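# Place bench rod across salt-spray chamber rails

## Task

Pick up the rod lying on the bench and set it across the salt-spray cabinet's chamber at right angles, next to the two rods already there, so that each of its ends sits in a notch of the rails; the fog collector has to be upright at the finish, and the hands must have released the rod.

## Robot and tools

Robot: two arms, left_arm and right_arm, each ending in a five-finger hand (left_arm a left hand, right_arm a right hand). Bases in the scene frame: left_arm at (-0.017, +0.355, 0) m, right_arm at (+0.014, -0.314, -0.001) m, both turned almost not at all. Scene frame: origin at table-top height between the arms, +z up, +x out over the table, left_arm on the +y side. A post stands fixed behind the arms. Loose objects may occasionally get a small push from outside.

Hand point: a point that travels with the palm, 0.15 m out from the wrist face along the fingers and 0.05 m in front of the palm. Its +z runs along straight fingers, +y out of the palm, +x across the palm away from the thumb on the right hand (toward the thumb on the left hand). Straight fingertips extend 0.06-0.07 m past the point; finger centre lines sit 0.06 m behind it along -y. A wrist bracket on the little-finger side can strike things.

Frames: reported end_effector_position (m) and end_effector_quat_wxyz, targets and velocities are in each arm's own base frame. Fixed cameras and the table use the scene frame. Offsets are along the current Hand target's own axes.

Row layout (used by both execute_actions and move): one flat list of 28 numbers, each in [-1, 1], covering both arms even if one is idle. Order: left dx, dy, dz, rx, ry, rz; left thumb_turn, thumb_bend, index, middle, ring, little; left force_limit, speed; then the same 14 for the right arm. dx..rz are an offset, not a pose: a displacement from the arm's Hand target as it stood when the action or move began, 1.0 = 0.6 m for position or 180 degrees for rotation; rx, ry, rz form a single rotation vector. Every row of one action counts from that same start, so reusing an offset in a new call moves the hand further. Six zeros means no new pose request. Hand motor values are absolute targets: -1 open/straight, +1 closed (thumb_turn +1 = thumb opposite the fingers). force_limit runs linearly from about 0 N at -1 to 10 N at +1 (15 N for the two thumb motors). speed rises from near zero at -1 to full at +0.48 and stays full to +1. Hand numbers are never ignored: to keep a hand as is, resend the eight values of its last executed row (or, before any, its hand_measured, hand_force_limit, hand_speed).

execute_actions(actions, cameras): actions is a list of actions, each a table of up to 15 rows, one per 1/30 s step; a short table repeats its final row up to 15 steps. An empty list returns camera images. cameras lists names (cam_high, cam_left_wrist, cam_right_wrist, or ["all"]).

move(target, speed, blend, blocking, cameras): target is one 28-number row or up to 15 rows; all offsets in every row count from the same starting Hand targets. speed is path top speed in m/s, 0.002 to 4.3 (default 0.25), one value or one per target; turning is capped at twice that in rad/s. blend in m rounds corners in a list (0 means stop at each). blocking=false returns after about 0.5 s while motion continues. Paths do not avoid obstacles or the other arm; faster moves stray more and hit harder. The result adds a move: line (done, off_target, moving, held, fault) and limits (paced = pose clipped, held = steps withheld). Whole move capped at 10 s.

wait(seconds): lets time pass, 0 to 3600 s, sending nothing new. stop(): brakes a running move. zoom_image(camera, region=[x0,y0,x1,y1]): enlarges part of the latest image, pixels, at most 504x504. show_instructions(): shows the reference pages. finished_scene(scene=1): ends the scene irreversibly.

Results: Hand target is the last commanded pose after clipping; next offsets start from it. The hand often rests 1-3 cm (sometimes 5 cm) short, mostly low, from friction or weight; a new execute_actions call re-requests it, or send the remaining gap as an offset. Orientation commands are limited to 40 degrees away from the measured one per step. hand_measured, hand_stopped_by (moving, target, force, stalled, fault) and hand_load_n each give six values in motor order; load positive when pushed open. A grip lost shows as load falling toward 0. Joint torques are raw and noisy.

Gripping: with thumb in front, the hand holds objects about 0.035-0.065 m thick, handles down to about 0.025 m; thumb tip and index pad can pinch light items. For a gentle close use speed -0.94 or lower. To tighten, raise force_limit and send a more-closed target; to loosen, send a more-open one.

Cameras: cam_high (fixed, scene frame), cam_left_wrist and cam_right_wrist (on the arms), all 896x504.

Avoid: dropping or releasing the rod while it moves, letting anything leave the table, knocking the fog collector over, fast hits on fixed or heavy items, hands or arms touching each other, excessive finger load, and long stretched holds that overheat motors (85 °C warning, 100 °C arm collapse).

Each tool is called by a JSON object that holds its "name" and its "arguments".

Reference images:

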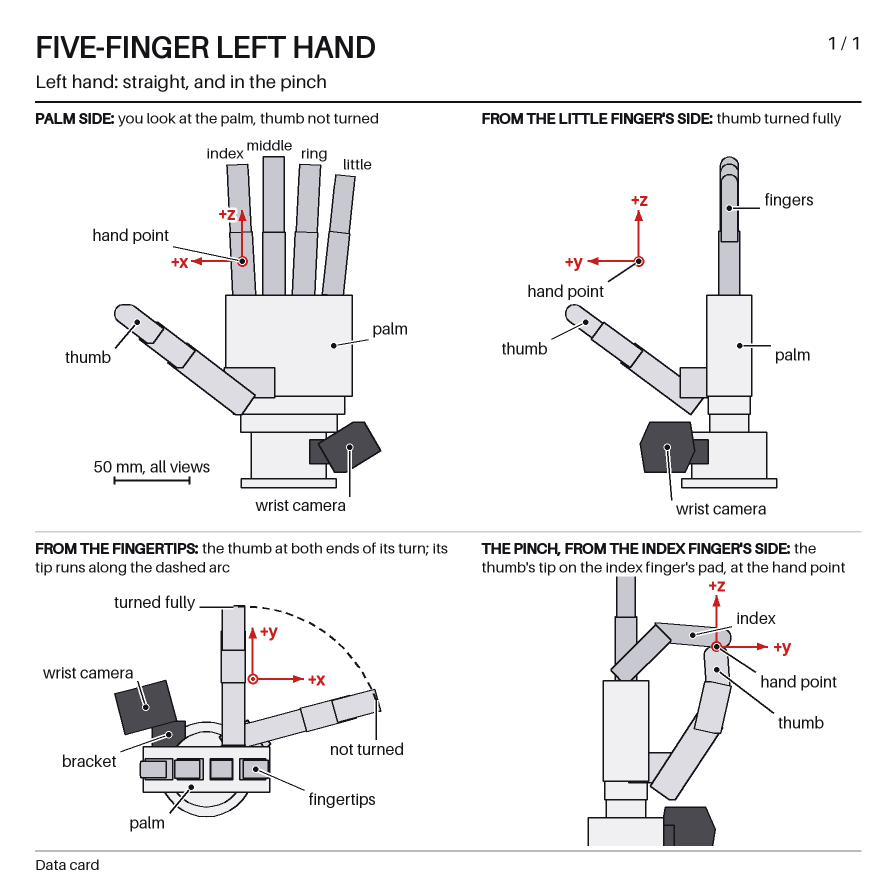

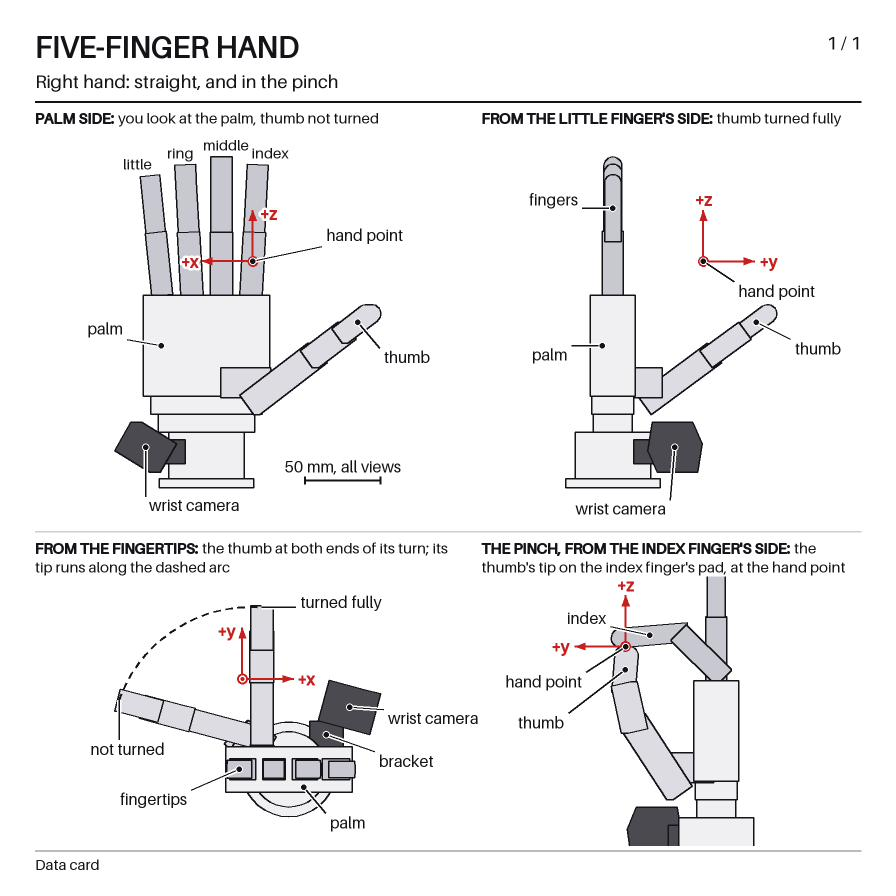

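## Session

{"name": "execute_actions", "arguments": {"actions": []}}

Scene clock: 0.00 s.
left_arm: end_effector_position=(+0.4712, +0.1098, +0.1464) hand_measured=(-1.000, -1.000, -1.000, -1.000, -1.000, -1.000) hand_load_n=(+0.0, +0.0, +0.0, +0.0, +0.0, +0.0) hand_stopped_by=(target, target, target, target, target, target) hand_force_limit=0.00 hand_speed=-0.80 end_effector_quat_wxyz=(+0.094, -0.131, +0.984, -0.071) | right_arm: end_effector_position=(+0.1170, +0.3591, +0.1773) hand_measured=(-1.000, -1.000, -1.000, -1.000, -1.000, -1.000) hand_load_n=(+0.0, +0.0, +0.0, +0.5, +0.0, +0.0) hand_stopped_by=(target, target, target, target, target, target) hand_force_limit=0.00 hand_speed=-0.80 end_effector_quat_wxyz=(+0.576, -0.524, +0.580, -0.237)
Joint positions: left_arm=[0.174 1.59 1.366 -1.163 0.149 1.466] | right_arm=[1.71 0.942 0.508 -0.41 1.267 1.267]
Joint velocities: within noise
Joint torques (N m): no reading
Heat: left arm: hottest waist 23 °C; right arm: hottest waist 22 °C.
Hand target: left_arm +0.4797, +0.1112, +0.1592; +0.110, -0.130, +0.983, -0.070 | right_arm +0.1161, +0.3657, +0.1885; +0.582, -0.517, +0.584, -0.228

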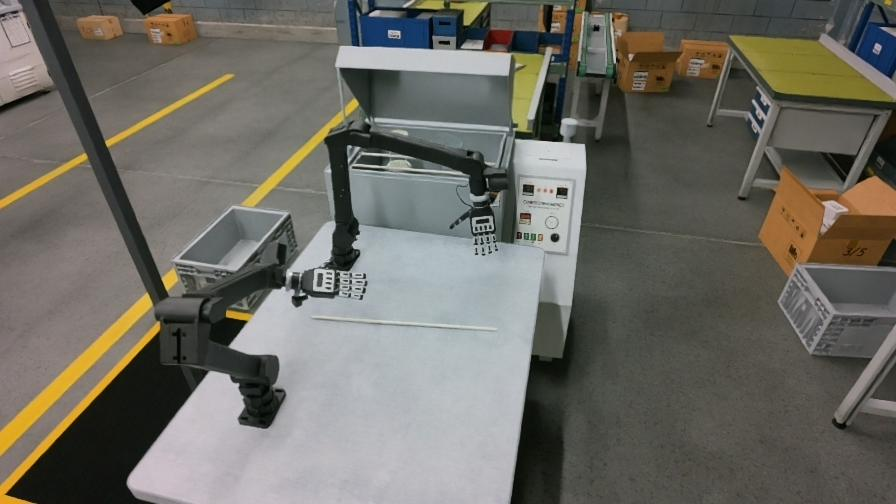

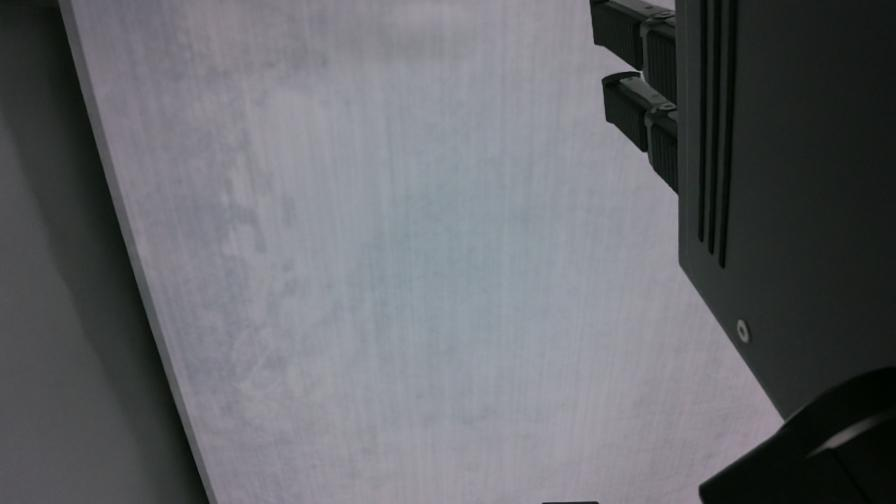

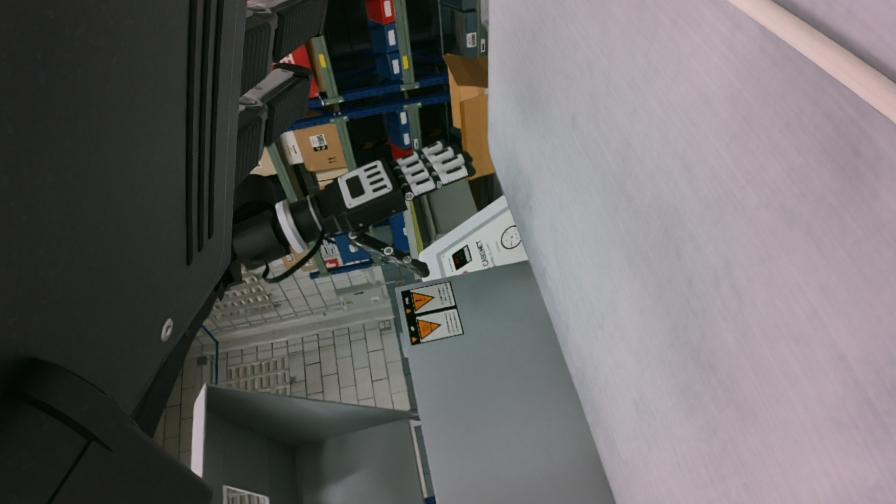

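{"name": "zoom_image", "arguments": {"camera": "cam_high", "region": [310, 30, 610, 270]}}

{"name": "zoom_image", "arguments": {"camera": "cam_high", "region": [330, 110, 530, 210]}}

{"name": "zoom_image", "arguments": {"camera": "cam_high", "region": [290, 280, 520, 350]}}

Scaled by 1.680.

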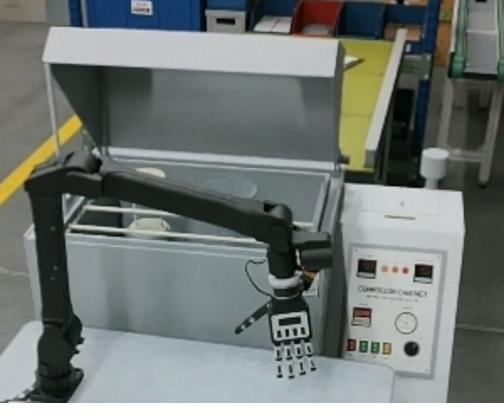

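Scaled by 2.520.

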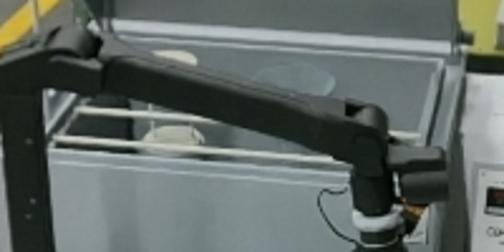

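Scaled by 2.191.

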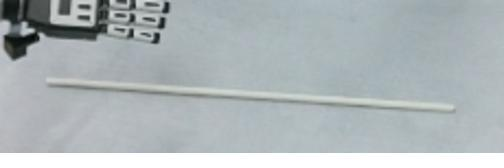

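{"name": "move", "arguments": {"target": [0,0,0,0,0,0,-1,-1,-1,-1,-1,-1,0,-0.8,0.677,-0.492,-0.01,0,0,0,-1,-1,-1,-1,-1,-1,0,-0.8], "speed": 0.3, "cameras": ["all"]}}

Scene clock: 58.73 s.
left_arm: end_effector_position=(+0.4712, +0.1098, +0.1464) hand_measured=(-1.000, -1.000, -1.000, -1.000, -1.000, -1.000) hand_load_n=(+0.0, +0.0, +0.0, +0.0, +0.0, +0.0) hand_stopped_by=(target, target, target, target, target, target) hand_force_limit=0.00 hand_speed=-0.80 end_effector_quat_wxyz=(+0.094, -0.131, +0.984, -0.071) | right_arm: end_effector_position=(+0.2909, -0.0914, +0.2478) hand_measured=(-1.000, -1.000, -1.000, -1.000, -1.000, -1.000) hand_load_n=(-0.5, +0.0, +0.0, +0.0, +0.0, +0.0) hand_stopped_by=(target, target, target, target, target, target) hand_force_limit=0.00 hand_speed=-0.80 end_effector_quat_wxyz=(+0.584, -0.505, +0.598, -0.214)
Joint positions: left_arm=[0.174 1.59 1.366 -1.163 0.149 1.466] | right_arm=[-0.972 0.849 0.635 -0.54 -1.236 -0.208]
Joint torques (N m): left_arm=[0.91 -13.57 9.5 1.07 -0.09 0.02] | right_arm=[0.5 -2.73 11.64 0.81 -0.57 0.01]
Heat: left arm: hottest elbow 26 °C; right arm: hottest elbow 29 °C.
Hand target: left_arm +0.4797, +0.1112, +0.1592; +0.110, -0.130, +0.983, -0.070 | right_arm +0.2970, -0.0963, +0.2660; +0.582, -0.517, +0.584, -0.228
Off the commanded pose: left_arm 0.015 m, 2 deg | right_arm 0.020 m, 3 deg.
move: off_target (right_arm)
cam_right_wrist: T_world_to_cam=[[-0.23666, 0.17977, -0.95482, 0.33087], [-0.75612, 0.58306, 0.29719, 0.18956], [0.61014, 0.79229, -0.00205, 0.01313]] pos_world=[0.21362, -0.18041, 0.25961]

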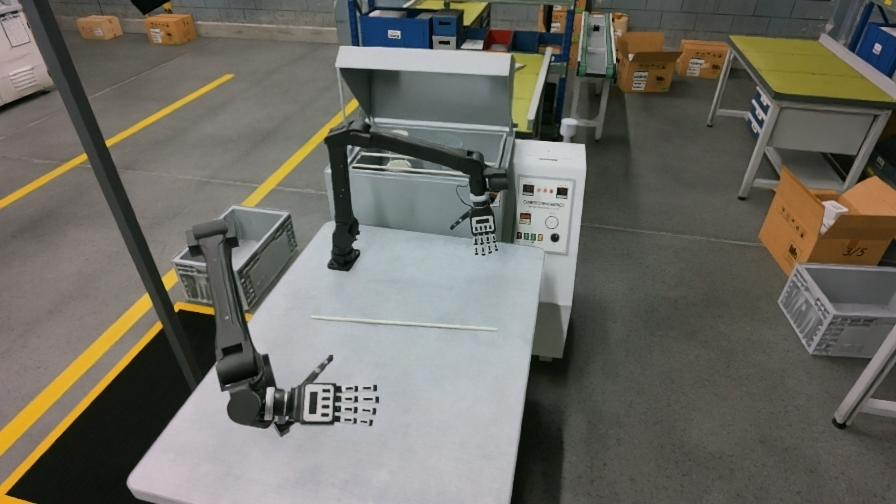

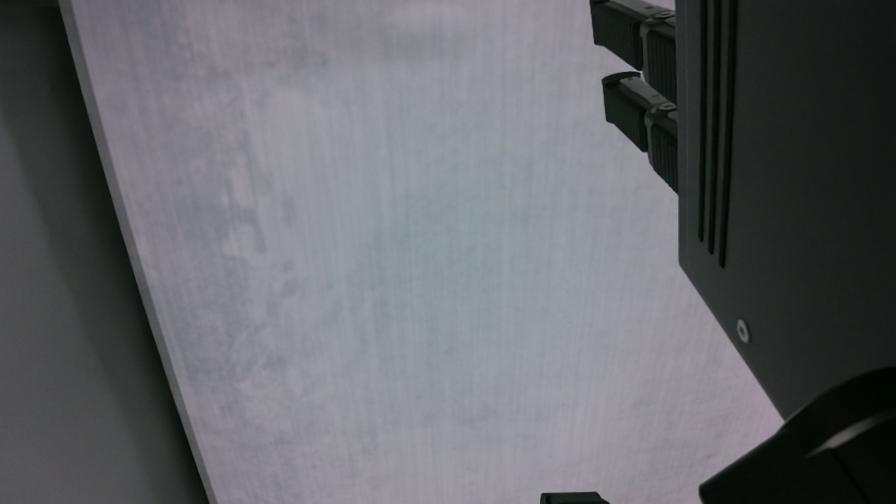

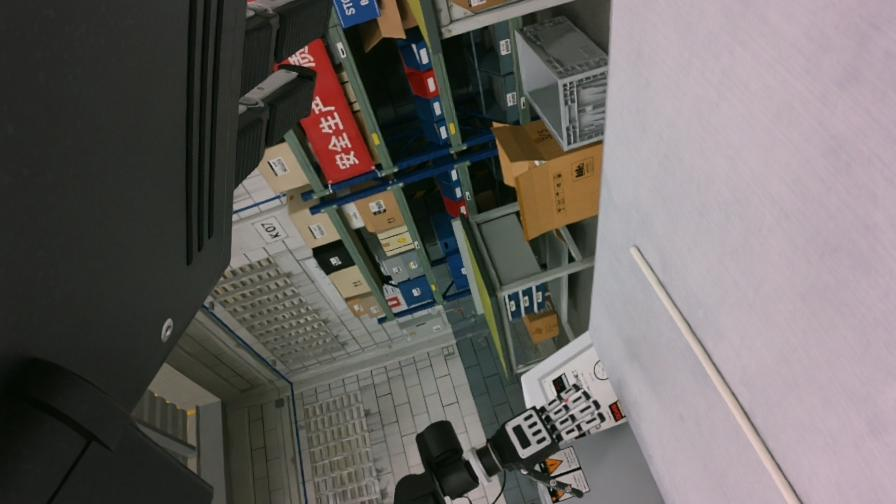

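{"name": "move", "arguments": {"target": [0.449,-0.532,-0.0195,0.3655,0.0863,-0.0048,1,0,-0.5,-0.5,-1,-1,0,0,0,0,0,0,0,0,-1,-1,-1,-1,-1,-1,0,-0.8], "speed": 0.3, "cameras": ["all"]}}

Scene clock: 74.40 s.
left_arm: end_effector_position=(+0.2963, -0.2648, +0.1617) hand_measured=(+1.000, +0.000, -0.500, -0.500, -1.000, -1.000) hand_load_n=(+0.0, +0.0, +0.0, +0.0, +0.0, +0.0) hand_stopped_by=(target, target, target, target, target, target) hand_force_limit=0.00 hand_speed=0.00 end_effector_quat_wxyz=(+0.025, -0.050, +0.796, -0.603) | right_arm: end_effector_position=(+0.2909, -0.0914, +0.2477) hand_measured=(-1.000, -1.000, -1.000, -1.000, -1.000, -1.000) hand_load_n=(-0.5, +0.0, +0.0, +0.0, +0.0, +0.0) hand_stopped_by=(target, target, target, target, target, target) hand_force_limit=0.00 hand_speed=-0.80 end_effector_quat_wxyz=(+0.584, -0.505, +0.598, -0.214)
Joint positions: left_arm=[-0.285 1.158 0.641 -0.119 1.099 0.562] | right_arm=[-0.972 0.849 0.635 -0.54 -1.236 -0.209]
Joint torques (N m): left_arm=[0.79 -7.88 7.42 2.19 0.12 -0.14] | right_arm=[0.32 -2.43 11.71 0.73 -0.56 -0.01]
Heat: left arm: hottest elbow 26 °C; right arm: hottest elbow 30 °C.
Hand target: left_arm +0.2997, -0.2656, +0.1703; +0.036, -0.046, +0.792, -0.608 | right_arm +0.2970, -0.0963, +0.2660; +0.582, -0.517, +0.584, -0.228
Off the commanded pose: left_arm 0.009 m, 1 deg | right_arm 0.020 m, 3 deg.
move: done
cam_left_wrist: T_world_to_cam=[[-0.21495, -0.27922, 0.93586, -0.16263], [-0.8626, 0.50361, -0.04787, 0.39004], [-0.45794, -0.81757, -0.3491, 0.09305]] pos_world=[0.3441, -0.16576, 0.20335]
cam_right_wrist: T_world_to_cam=[[-0.23637, 0.17869, -0.95509, 0.33071], [-0.7564, 0.58316, 0.2963, 0.18992], [0.60991, 0.79246, -0.00268, 0.01345]] pos_world=[0.21362, -0.18051, 0.25962]

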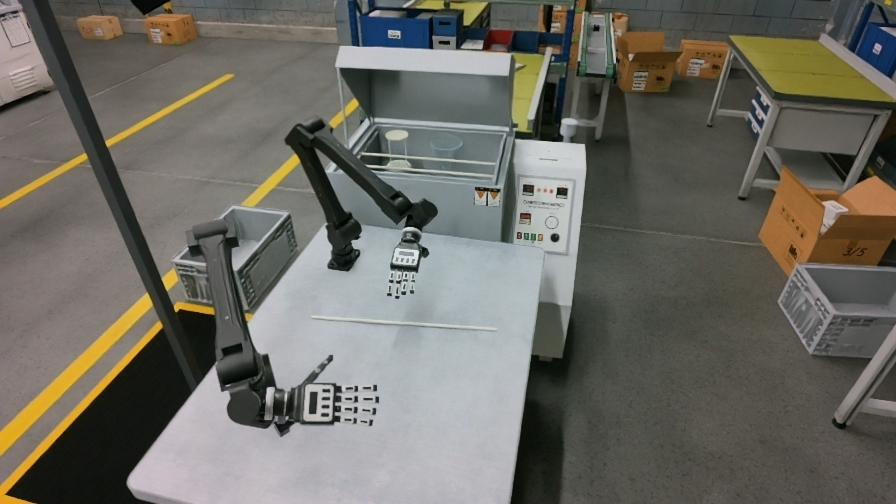

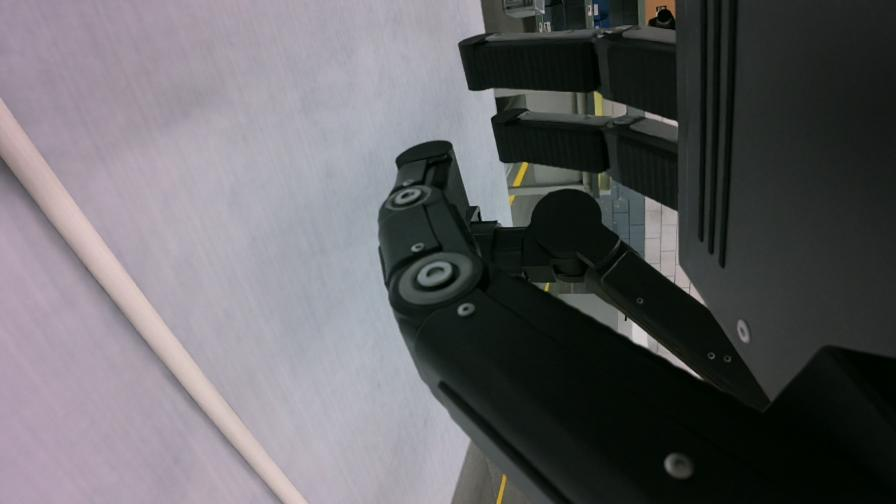

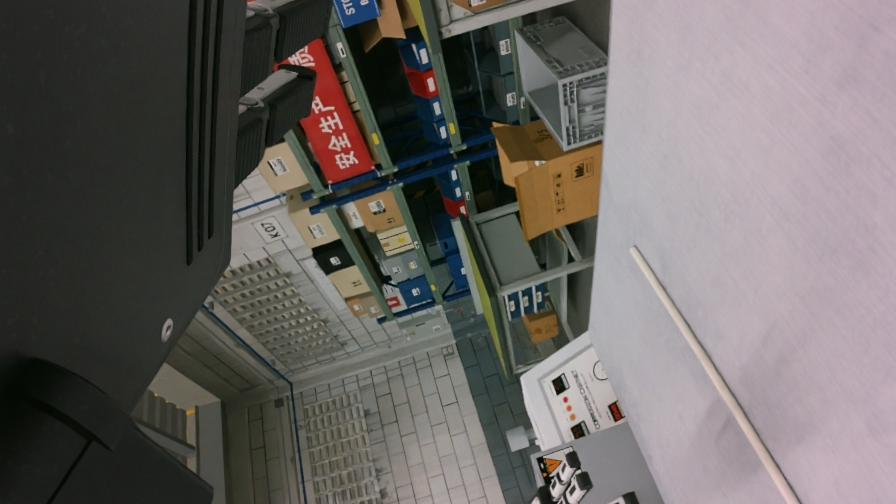

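{"name": "zoom_image", "arguments": {"camera": "cam_high", "region": [330, 100, 530, 212]}}

{"name": "zoom_image", "arguments": {"camera": "cam_high", "region": [340, 115, 430, 185]}}

{"name": "zoom_image", "arguments": {"camera": "cam_high", "region": [430, 115, 520, 185]}}

Scaled by 2.520.

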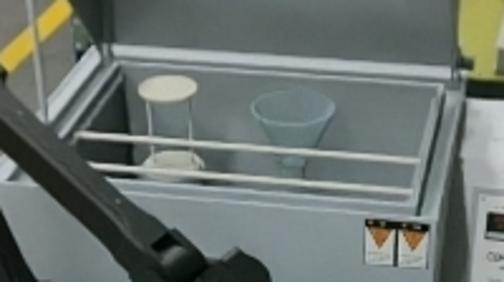

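Scaled by 5.600.

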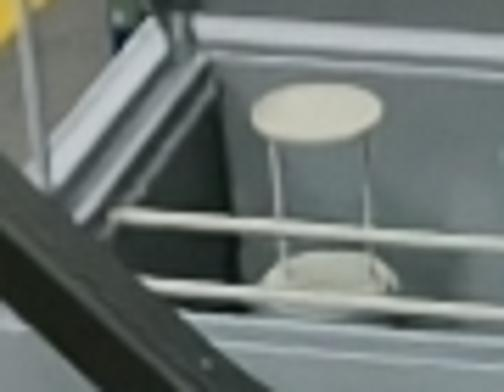

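Scaled by 5.600.

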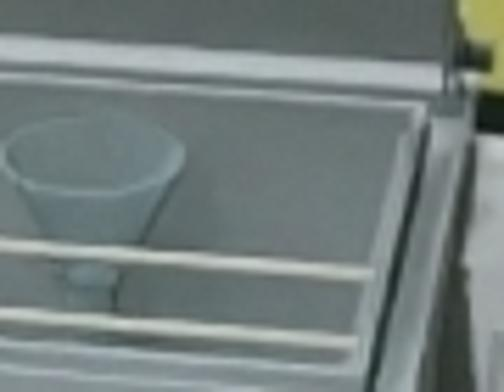

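{"name": "move", "arguments": {"target": [[-0.251,-0.132,-0.474,-0.0097,-0.379,-0.292,1,0,-0.5,-0.5,-1,-1,0,0,0,0,0,0,0,0,-1,-1,-1,-1,-1,-1,0,-0.8],[0.199,-0.1335,-0.9825,-0.019,-0.7575,-0.584,1,0,-0.5,-0.5,-1,-1,0,0,0,0,0,0,0,0,-1,-1,-1,-1,-1,-1,0,-0.8]], "blend": 0.05, "speed": 0.35, "cameras": ["all"]}}

Scene clock: 93.93 s.
left_arm: end_effector_position=(+0.1166, +0.2621, +0.3834) hand_measured=(+1.000, +0.000, -0.500, -0.500, -1.000, -1.000) hand_load_n=(+0.0, +0.0, +0.0, +0.0, +0.0, +0.0) hand_stopped_by=(target, target, target, target, target, target) hand_force_limit=0.00 hand_speed=0.00 end_effector_quat_wxyz=(-0.243, +0.970, -0.019, +0.006) | right_arm: end_effector_position=(+0.2909, -0.0914, +0.2477) hand_measured=(-1.000, -1.000, -1.000, -1.000, -1.000, -1.000) hand_load_n=(+0.0, +0.0, +0.0, +0.0, +0.0, +0.0) hand_stopped_by=(target, target, target, target, target, target) hand_force_limit=0.00 hand_speed=-0.80 end_effector_quat_wxyz=(+0.584, -0.505, +0.598, -0.214)
Joint positions: left_arm=[1.216 0.969 1.424 -1.555 -0.145 -0.28] | right_arm=[-0.972 0.849 0.635 -0.54 -1.236 -0.209]
Joint torques (N m): left_arm=[1.38 -4.37 10.81 0.98 -0.37 -0.13] | right_arm=[0.73 -2.55 11.69 0.77 -0.56 0]
Heat: left arm: hottest elbow 27 °C; right arm: hottest elbow 32 °C.
Hand target: left_arm +0.1170, +0.2654, +0.4000; -0.257, +0.966, -0.010, +0.011 | right_arm +0.2970, -0.0963, +0.2660; +0.582, -0.517, +0.584, -0.228
Off the commanded pose: left_arm 0.017 m, 2 deg | right_arm 0.020 m, 3 deg.
move: off_target (left_arm)
cam_left_wrist: T_world_to_cam=[[0.29607, 0.83593, 0.46213, -0.4319], [0.78104, -0.49038, 0.38665, -0.11757], [0.54983, 0.24646, -0.79809, 0.29465]] pos_world=[0.05769, 0.23076, 0.48021]
cam_right_wrist: T_world_to_cam=[[-0.23637, 0.17869, -0.95509, 0.33071], [-0.7564, 0.58316, 0.2963, 0.18992], [0.60991, 0.79246, -0.00268, 0.01345]] pos_world=[0.21362, -0.18051, 0.25962]

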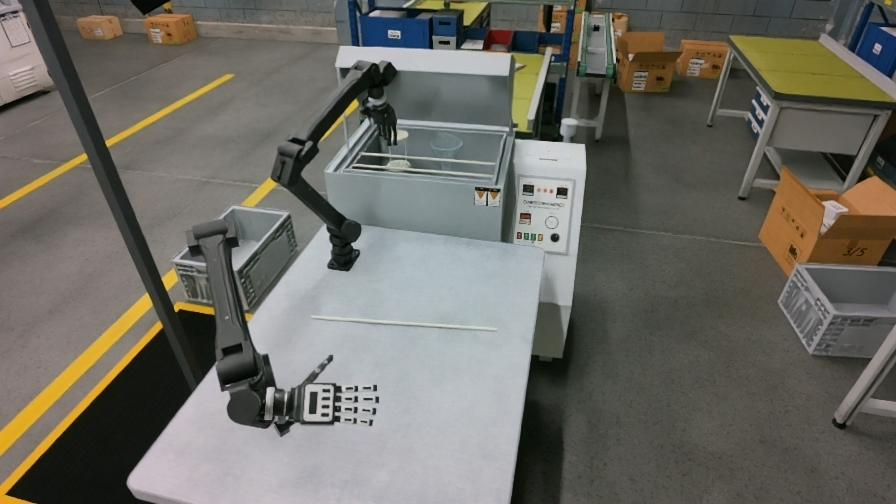

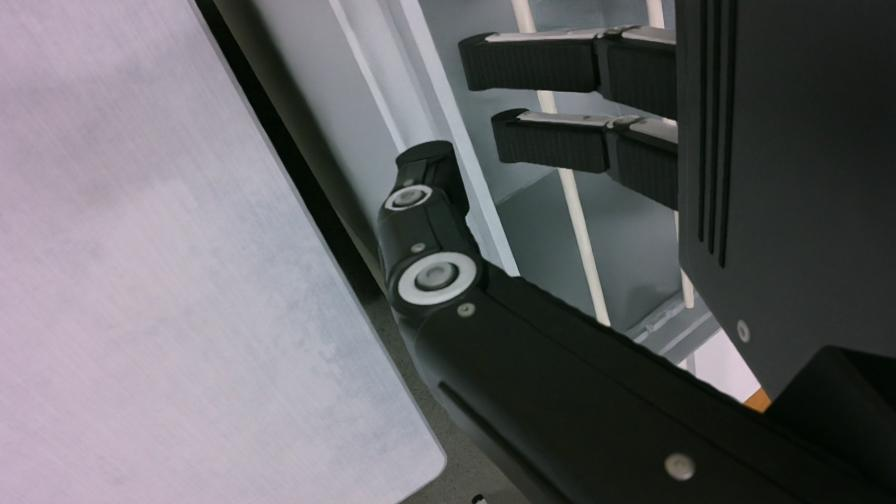

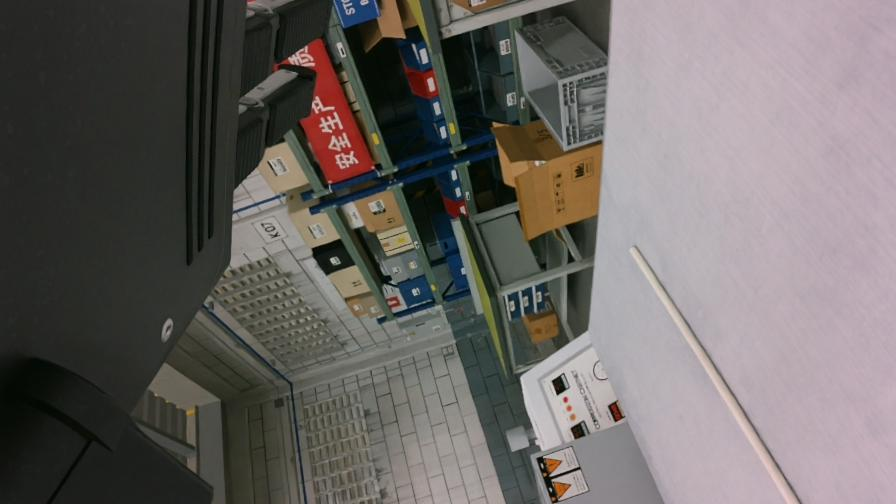

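{"name": "zoom_image", "arguments": {"camera": "cam_high", "region": [325, 110, 515, 216]}}

{"name": "zoom_image", "arguments": {"camera": "cam_left_wrist", "region": [560, 220, 780, 400]}}

Scaled by 2.653.

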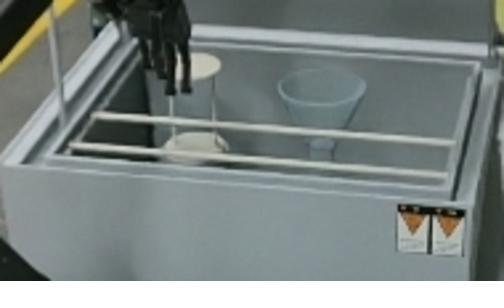

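Scaled by 2.291.

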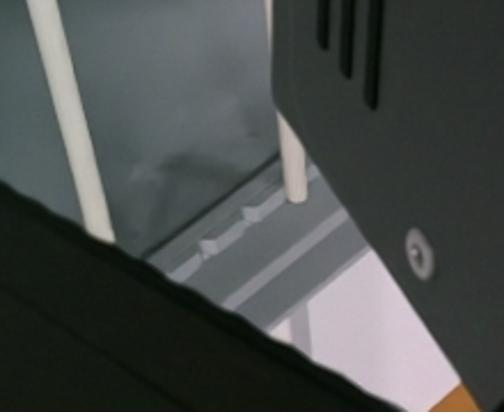

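{"name": "move", "arguments": {"target": [0.033,-0.132,0.038,-0.163,-0.0436,-0.163,-1,0,-1,-1,-1,-1,0,0,0,0,0,0,0,0,-1,-1,-1,-1,-1,-1,0,-0.8], "speed": 0.25, "cameras": ["cam_left_wrist", "cam_high"]}}

Scene clock: 116.67 s.
left_arm: end_effector_position=(+0.1398, +0.3399, +0.4036) hand_measured=(-1.000, +0.000, -1.000, -1.000, -1.000, -1.000) hand_load_n=(+0.0, +0.0, -0.5, +0.0, +0.0, +0.0) hand_stopped_by=(target, target, target, target, target, target) hand_force_limit=0.00 hand_speed=0.00 end_effector_quat_wxyz=(-0.122, +0.959, +0.239, +0.094) | right_arm: end_effector_position=(+0.2909, -0.0914, +0.2477) hand_measured=(-1.000, -1.000, -1.000, -1.000, -1.000, -1.000) hand_load_n=(+0.0, +0.0, +0.0, +0.0, +0.0, +0.0) hand_stopped_by=(target, target, target, target, target, target) hand_force_limit=0.00 hand_speed=-0.80 end_effector_quat_wxyz=(+0.584, -0.505, +0.598, -0.214)
Joint positions: left_arm=[1.388 1.226 1.64 -1.683 0.069 -0.682] | right_arm=[-0.972 0.849 0.635 -0.54 -1.236 -0.209]
Joint torques (N m): left_arm=[1.2 -7.65 10.91 0.91 0.01 -0.19] | right_arm=[0.62 -2.61 11.67 0.8 -0.55 -0.04]
Heat: left arm: hottest elbow 30 °C; right arm: hottest elbow 33 °C.
Hand target: left_arm +0.1385, +0.3449, +0.4198; +0.004, +0.969, +0.247, +0.007 | right_arm +0.2970, -0.0963, +0.2660; +0.582, -0.517, +0.584, -0.228
Off the commanded pose: left_arm 0.017 m, 18 deg | right_arm 0.020 m, 3 deg.
joint sent to its limit (left arm) — joint 4 (wrist pitch), lower limit. The joint targets are off in orientation, not in position.
move: off_target (left_arm)
cam_left_wrist: T_world_to_cam=[[-0.23672, 0.93835, 0.25193, -0.3887], [0.73507, 0.00342, 0.67798, -0.38431], [0.63532, 0.34568, -0.69056, 0.18982]] pos_world=[0.06988, 0.30043, 0.48956]
Images, in order (width x height): cam_high 896x504, cam_left_wrist 896x504.

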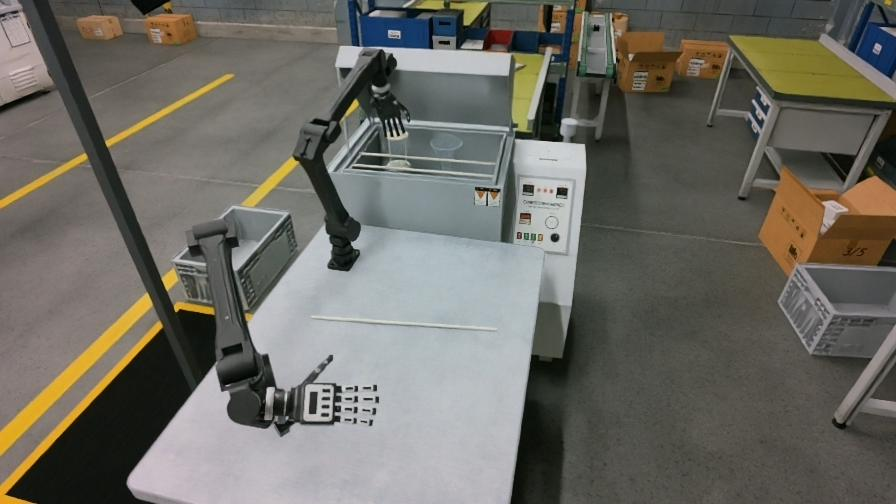

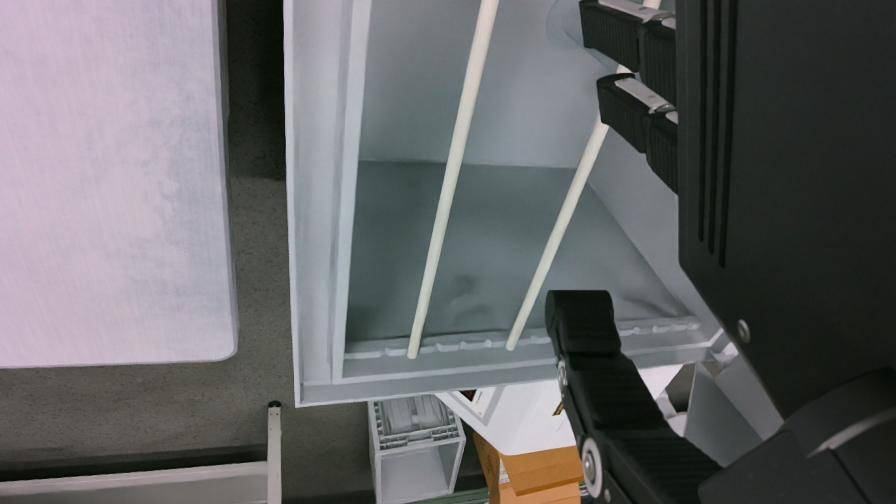

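{"name": "zoom_image", "arguments": {"camera": "cam_left_wrist", "region": [330, 290, 730, 410]}}

{"name": "zoom_image", "arguments": {"camera": "cam_left_wrist", "region": [330, 320, 550, 385]}}

Scaled by 1.260.

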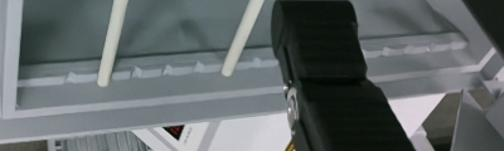

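Scaled by 2.291.

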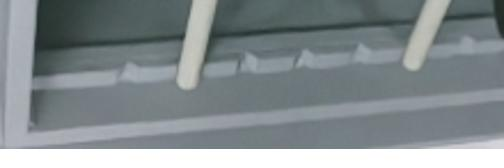

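{"name": "move", "arguments": {"target": [[0.133,0.375,0,0,0,0.5556,-1,0,-1,-1,-1,-1,0,0,0,0,0,0,0,0,-1,-1,-1,-1,-1,-1,0,-0.8],[0.436,0.406,0,0,0,-0.7667,-1,0,-1,-1,-1,-1,0,0,0,0,0,0,0,0,-1,-1,-1,-1,-1,-1,0,-0.8]], "blend": 0.05, "speed": 0.4, "cameras": ["cam_left_wrist", "cam_high"]}}

Scene clock: 147.47 s.
left_arm: end_effector_position=(+0.4789, +0.2586, +0.4093) hand_measured=(-1.000, +0.000, -1.000, -1.000, -1.000, -1.000) hand_load_n=(-0.5, +0.0, +0.0, +0.0, +0.0, +0.0) hand_stopped_by=(target, target, target, target, target, target) hand_force_limit=0.00 hand_speed=0.00 end_effector_quat_wxyz=(+0.127, +0.070, +0.985, +0.088) | right_arm: end_effector_position=(+0.2909, -0.0914, +0.2477) hand_measured=(-1.000, -1.000, -1.000, -1.000, -1.000, -1.000) hand_load_n=(-0.5, +0.0, +0.0, +0.0, +0.0, +0.0) hand_stopped_by=(target, target, target, target, target, target) hand_force_limit=0.00 hand_speed=-0.80 end_effector_quat_wxyz=(+0.584, -0.505, +0.598, -0.214)
Joint positions: left_arm=[0.351 1.62 2.039 -1.684 -0.057 2.073] | right_arm=[-0.972 0.849 0.635 -0.54 -1.236 -0.209]
Joint torques (N m): left_arm=[-0.38 -12.28 10.92 0.95 -0.39 0.11] | right_arm=[0.79 -2.9 11.58 0.8 -0.56 -0.04]
Heat: left arm: hottest elbow 29 °C; right arm: hottest elbow 35 °C.
Hand target: left_arm +0.4847, +0.2567, +0.4258; +0.008, +0.116, +0.993, -0.001 | right_arm +0.2970, -0.0963, +0.2660; +0.582, -0.517, +0.584, -0.228
Off the commanded pose: left_arm 0.018 m, 18 deg | right_arm 0.020 m, 3 deg.
joint sent to its limit (left arm) — joint 4 (wrist pitch), lower limit; joint 6 (wrist roll), upper limit. The joint targets are off in orientation, not in position.
move: off_target (left_arm)
cam_left_wrist: T_world_to_cam=[[-0.3657, -0.89911, -0.24055, 0.50496], [-0.88738, 0.25885, 0.38152, 0.19518], [-0.28076, 0.35298, -0.89251, 0.52586]] pos_world=[0.5055, 0.21788, 0.51634]
Images, in order (width x height): cam_high 896x504, cam_left_wrist 896x504.

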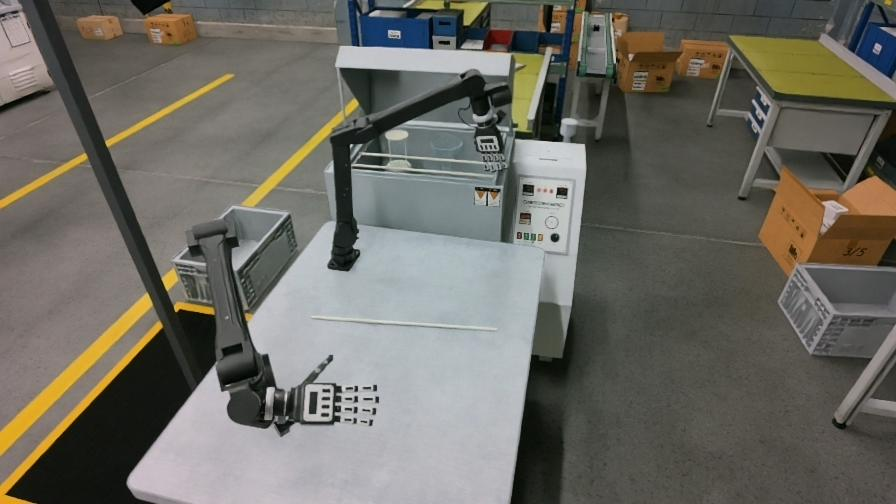

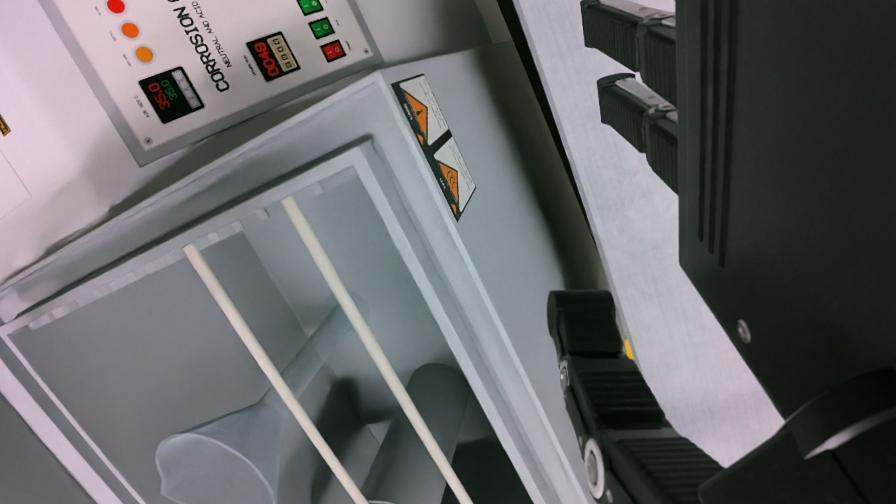

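{"name": "zoom_image", "arguments": {"camera": "cam_left_wrist", "region": [0, 150, 400, 360]}}

{"name": "zoom_image", "arguments": {"camera": "cam_left_wrist", "region": [140, 150, 380, 290]}}

{"name": "zoom_image", "arguments": {"camera": "cam_left_wrist", "region": [100, 280, 540, 504]}}

Scaled by 1.260.

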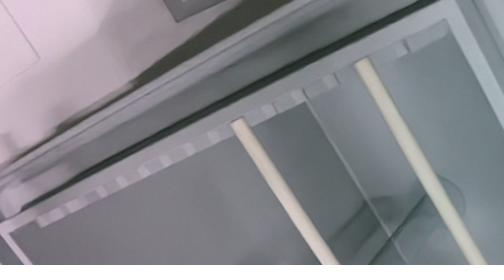

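Scaled by 2.100.

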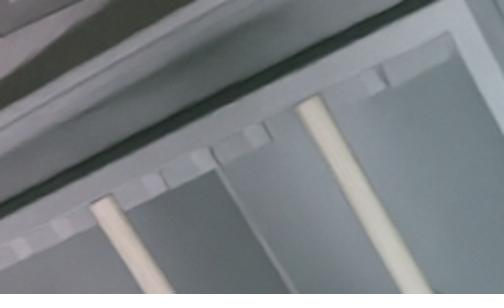

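Scaled by 1.145.

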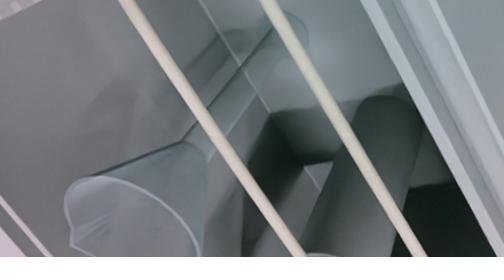

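{"name": "move", "arguments": {"target": [0.106,-0.9227,0.5408,0.329,-0.0537,-0.1036,1,-0.08,-0.45,-1,-0.45,-1,0,0,0,0,0,0,0,0,-1,-1,-1,-1,-1,-1,0,-0.8], "speed": 0.35, "cameras": ["cam_left_wrist", "cam_high"]}}

Scene clock: 199.70 s.
left_arm: end_effector_position=(+0.2963, -0.2674, +0.0949) hand_measured=(+1.000, -0.080, -0.450, -1.000, -0.450, -1.000) hand_load_n=(+0.0, +0.0, +0.0, +0.0, +0.0, -0.5) hand_stopped_by=(target, target, target, target, target, target) hand_force_limit=0.00 hand_speed=0.00 end_effector_quat_wxyz=(+0.021, -0.050, +0.867, -0.495) | right_arm: end_effector_position=(+0.2909, -0.0914, +0.2477) hand_measured=(-1.000, -1.000, -1.000, -1.000, -1.000, -1.000) hand_load_n=(-0.5, +0.0, +0.0, +0.0, +0.0, +0.0) hand_stopped_by=(target, target, target, target, target, target) hand_force_limit=0.00 hand_speed=-0.80 end_effector_quat_wxyz=(+0.584, -0.505, +0.598, -0.214)
Joint positions: left_arm=[-0.386 1.269 0.69 -0.325 0.866 0.752] | right_arm=[-0.972 0.849 0.635 -0.54 -1.236 -0.209]
Joint torques (N m): left_arm=[1.03 -7.88 6.82 2.17 0.15 -0.12] | right_arm=[0.85 -2.2 11.74 0.75 -0.56 -0.04]
Heat: left arm: hottest elbow 30 °C; right arm: hottest elbow 37 °C.
Hand target: left_arm +0.3004, -0.2688, +0.1007; +0.030, -0.050, +0.864, -0.500 | right_arm +0.2970, -0.0963, +0.2660; +0.582, -0.517, +0.584, -0.228
Off the commanded pose: left_arm 0.007 m, 1 deg | right_arm 0.020 m, 3 deg.
move: done
cam_left_wrist: T_world_to_cam=[[-0.19811, -0.50873, 0.83783, -0.15799], [-0.85842, 0.50265, 0.10223, 0.37233], [-0.47314, -0.69896, -0.53628, 0.1216]] pos_world=[0.34586, -0.18253, 0.15951]
Images, in order (width x height): cam_high 896x504, cam_left_wrist 896x504.

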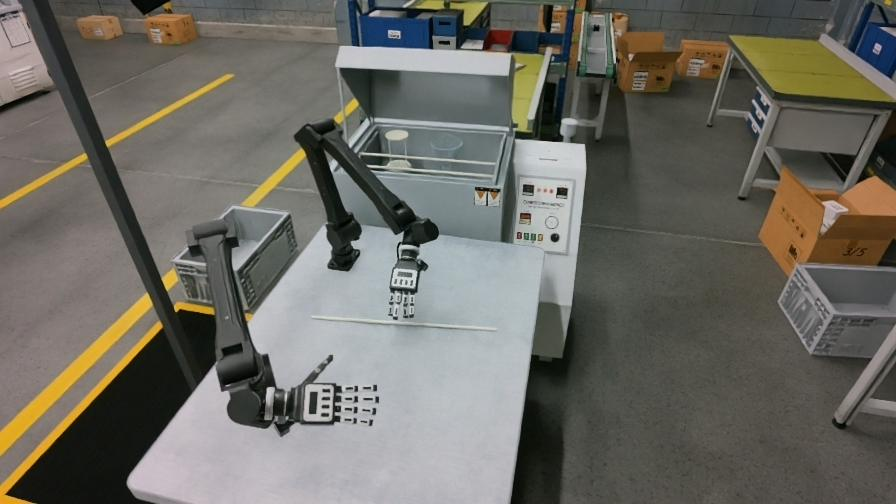

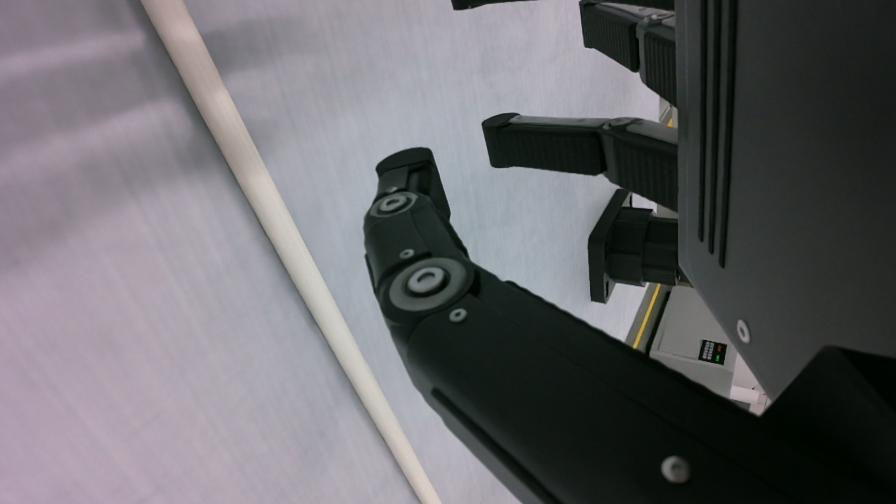

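{"name": "move", "arguments": {"target": [-0.005,0.0815,0.0578,0,0,0,1,-0.08,-0.45,-1,-0.45,-1,0,0,0,0,0,0,0,0,-1,-1,-1,-1,-1,-1,0,-0.8], "speed": 0.15, "cameras": ["cam_left_wrist"]}}

Scene clock: 212.63 s.
left_arm: end_effector_position=(+0.2995, -0.2681, +0.0335) hand_measured=(+1.000, -0.080, -0.450, -1.000, -0.450, -1.000) hand_load_n=(+0.0, +0.0, +0.0, +0.0, +0.0, +0.0) hand_stopped_by=(target, target, target, target, target, target) hand_force_limit=0.00 hand_speed=0.00 end_effector_quat_wxyz=(+0.021, -0.056, +0.868, -0.494) | right_arm: end_effector_position=(+0.2909, -0.0914, +0.2477) hand_measured=(-1.000, -1.000, -1.000, -1.000, -1.000, -1.000) hand_load_n=(+0.0, +0.0, +0.0, +0.0, +0.0, +0.0) hand_stopped_by=(target, target, target, target, target, target) hand_force_limit=0.00 hand_speed=-0.80 end_effector_quat_wxyz=(+0.584, -0.505, +0.598, -0.214)
Joint positions: left_arm=[-0.386 1.412 0.615 -0.103 0.858 0.74] | right_arm=[-0.972 0.849 0.635 -0.54 -1.236 -0.209]
Joint torques (N m): left_arm=[0.09 -8.59 6.48 2.28 0.22 -0.11] | right_arm=[0.85 -2.67 11.73 0.83 -0.58 -0.02]
Heat: left arm: hottest elbow 30 °C; right arm: hottest elbow 37 °C.
Hand target: left_arm +0.3041, -0.2741, +0.0411; +0.030, -0.051, +0.864, -0.500 | right_arm +0.2970, -0.0963, +0.2660; +0.582, -0.517, +0.584, -0.228
Off the commanded pose: left_arm 0.011 m, 1 deg | right_arm 0.020 m, 3 deg.
move: off_target (left_arm)
cam_left_wrist: T_world_to_cam=[[-0.18889, -0.51327, 0.83718, -0.11022], [-0.86342, 0.49292, 0.10739, 0.3804], [-0.46779, -0.70256, -0.53628, 0.08705]] pos_world=[0.34835, -0.18292, 0.09811]

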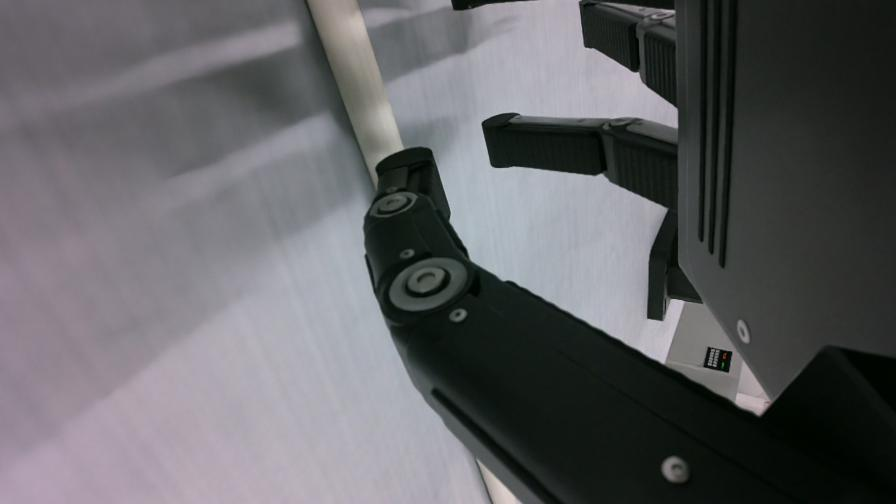

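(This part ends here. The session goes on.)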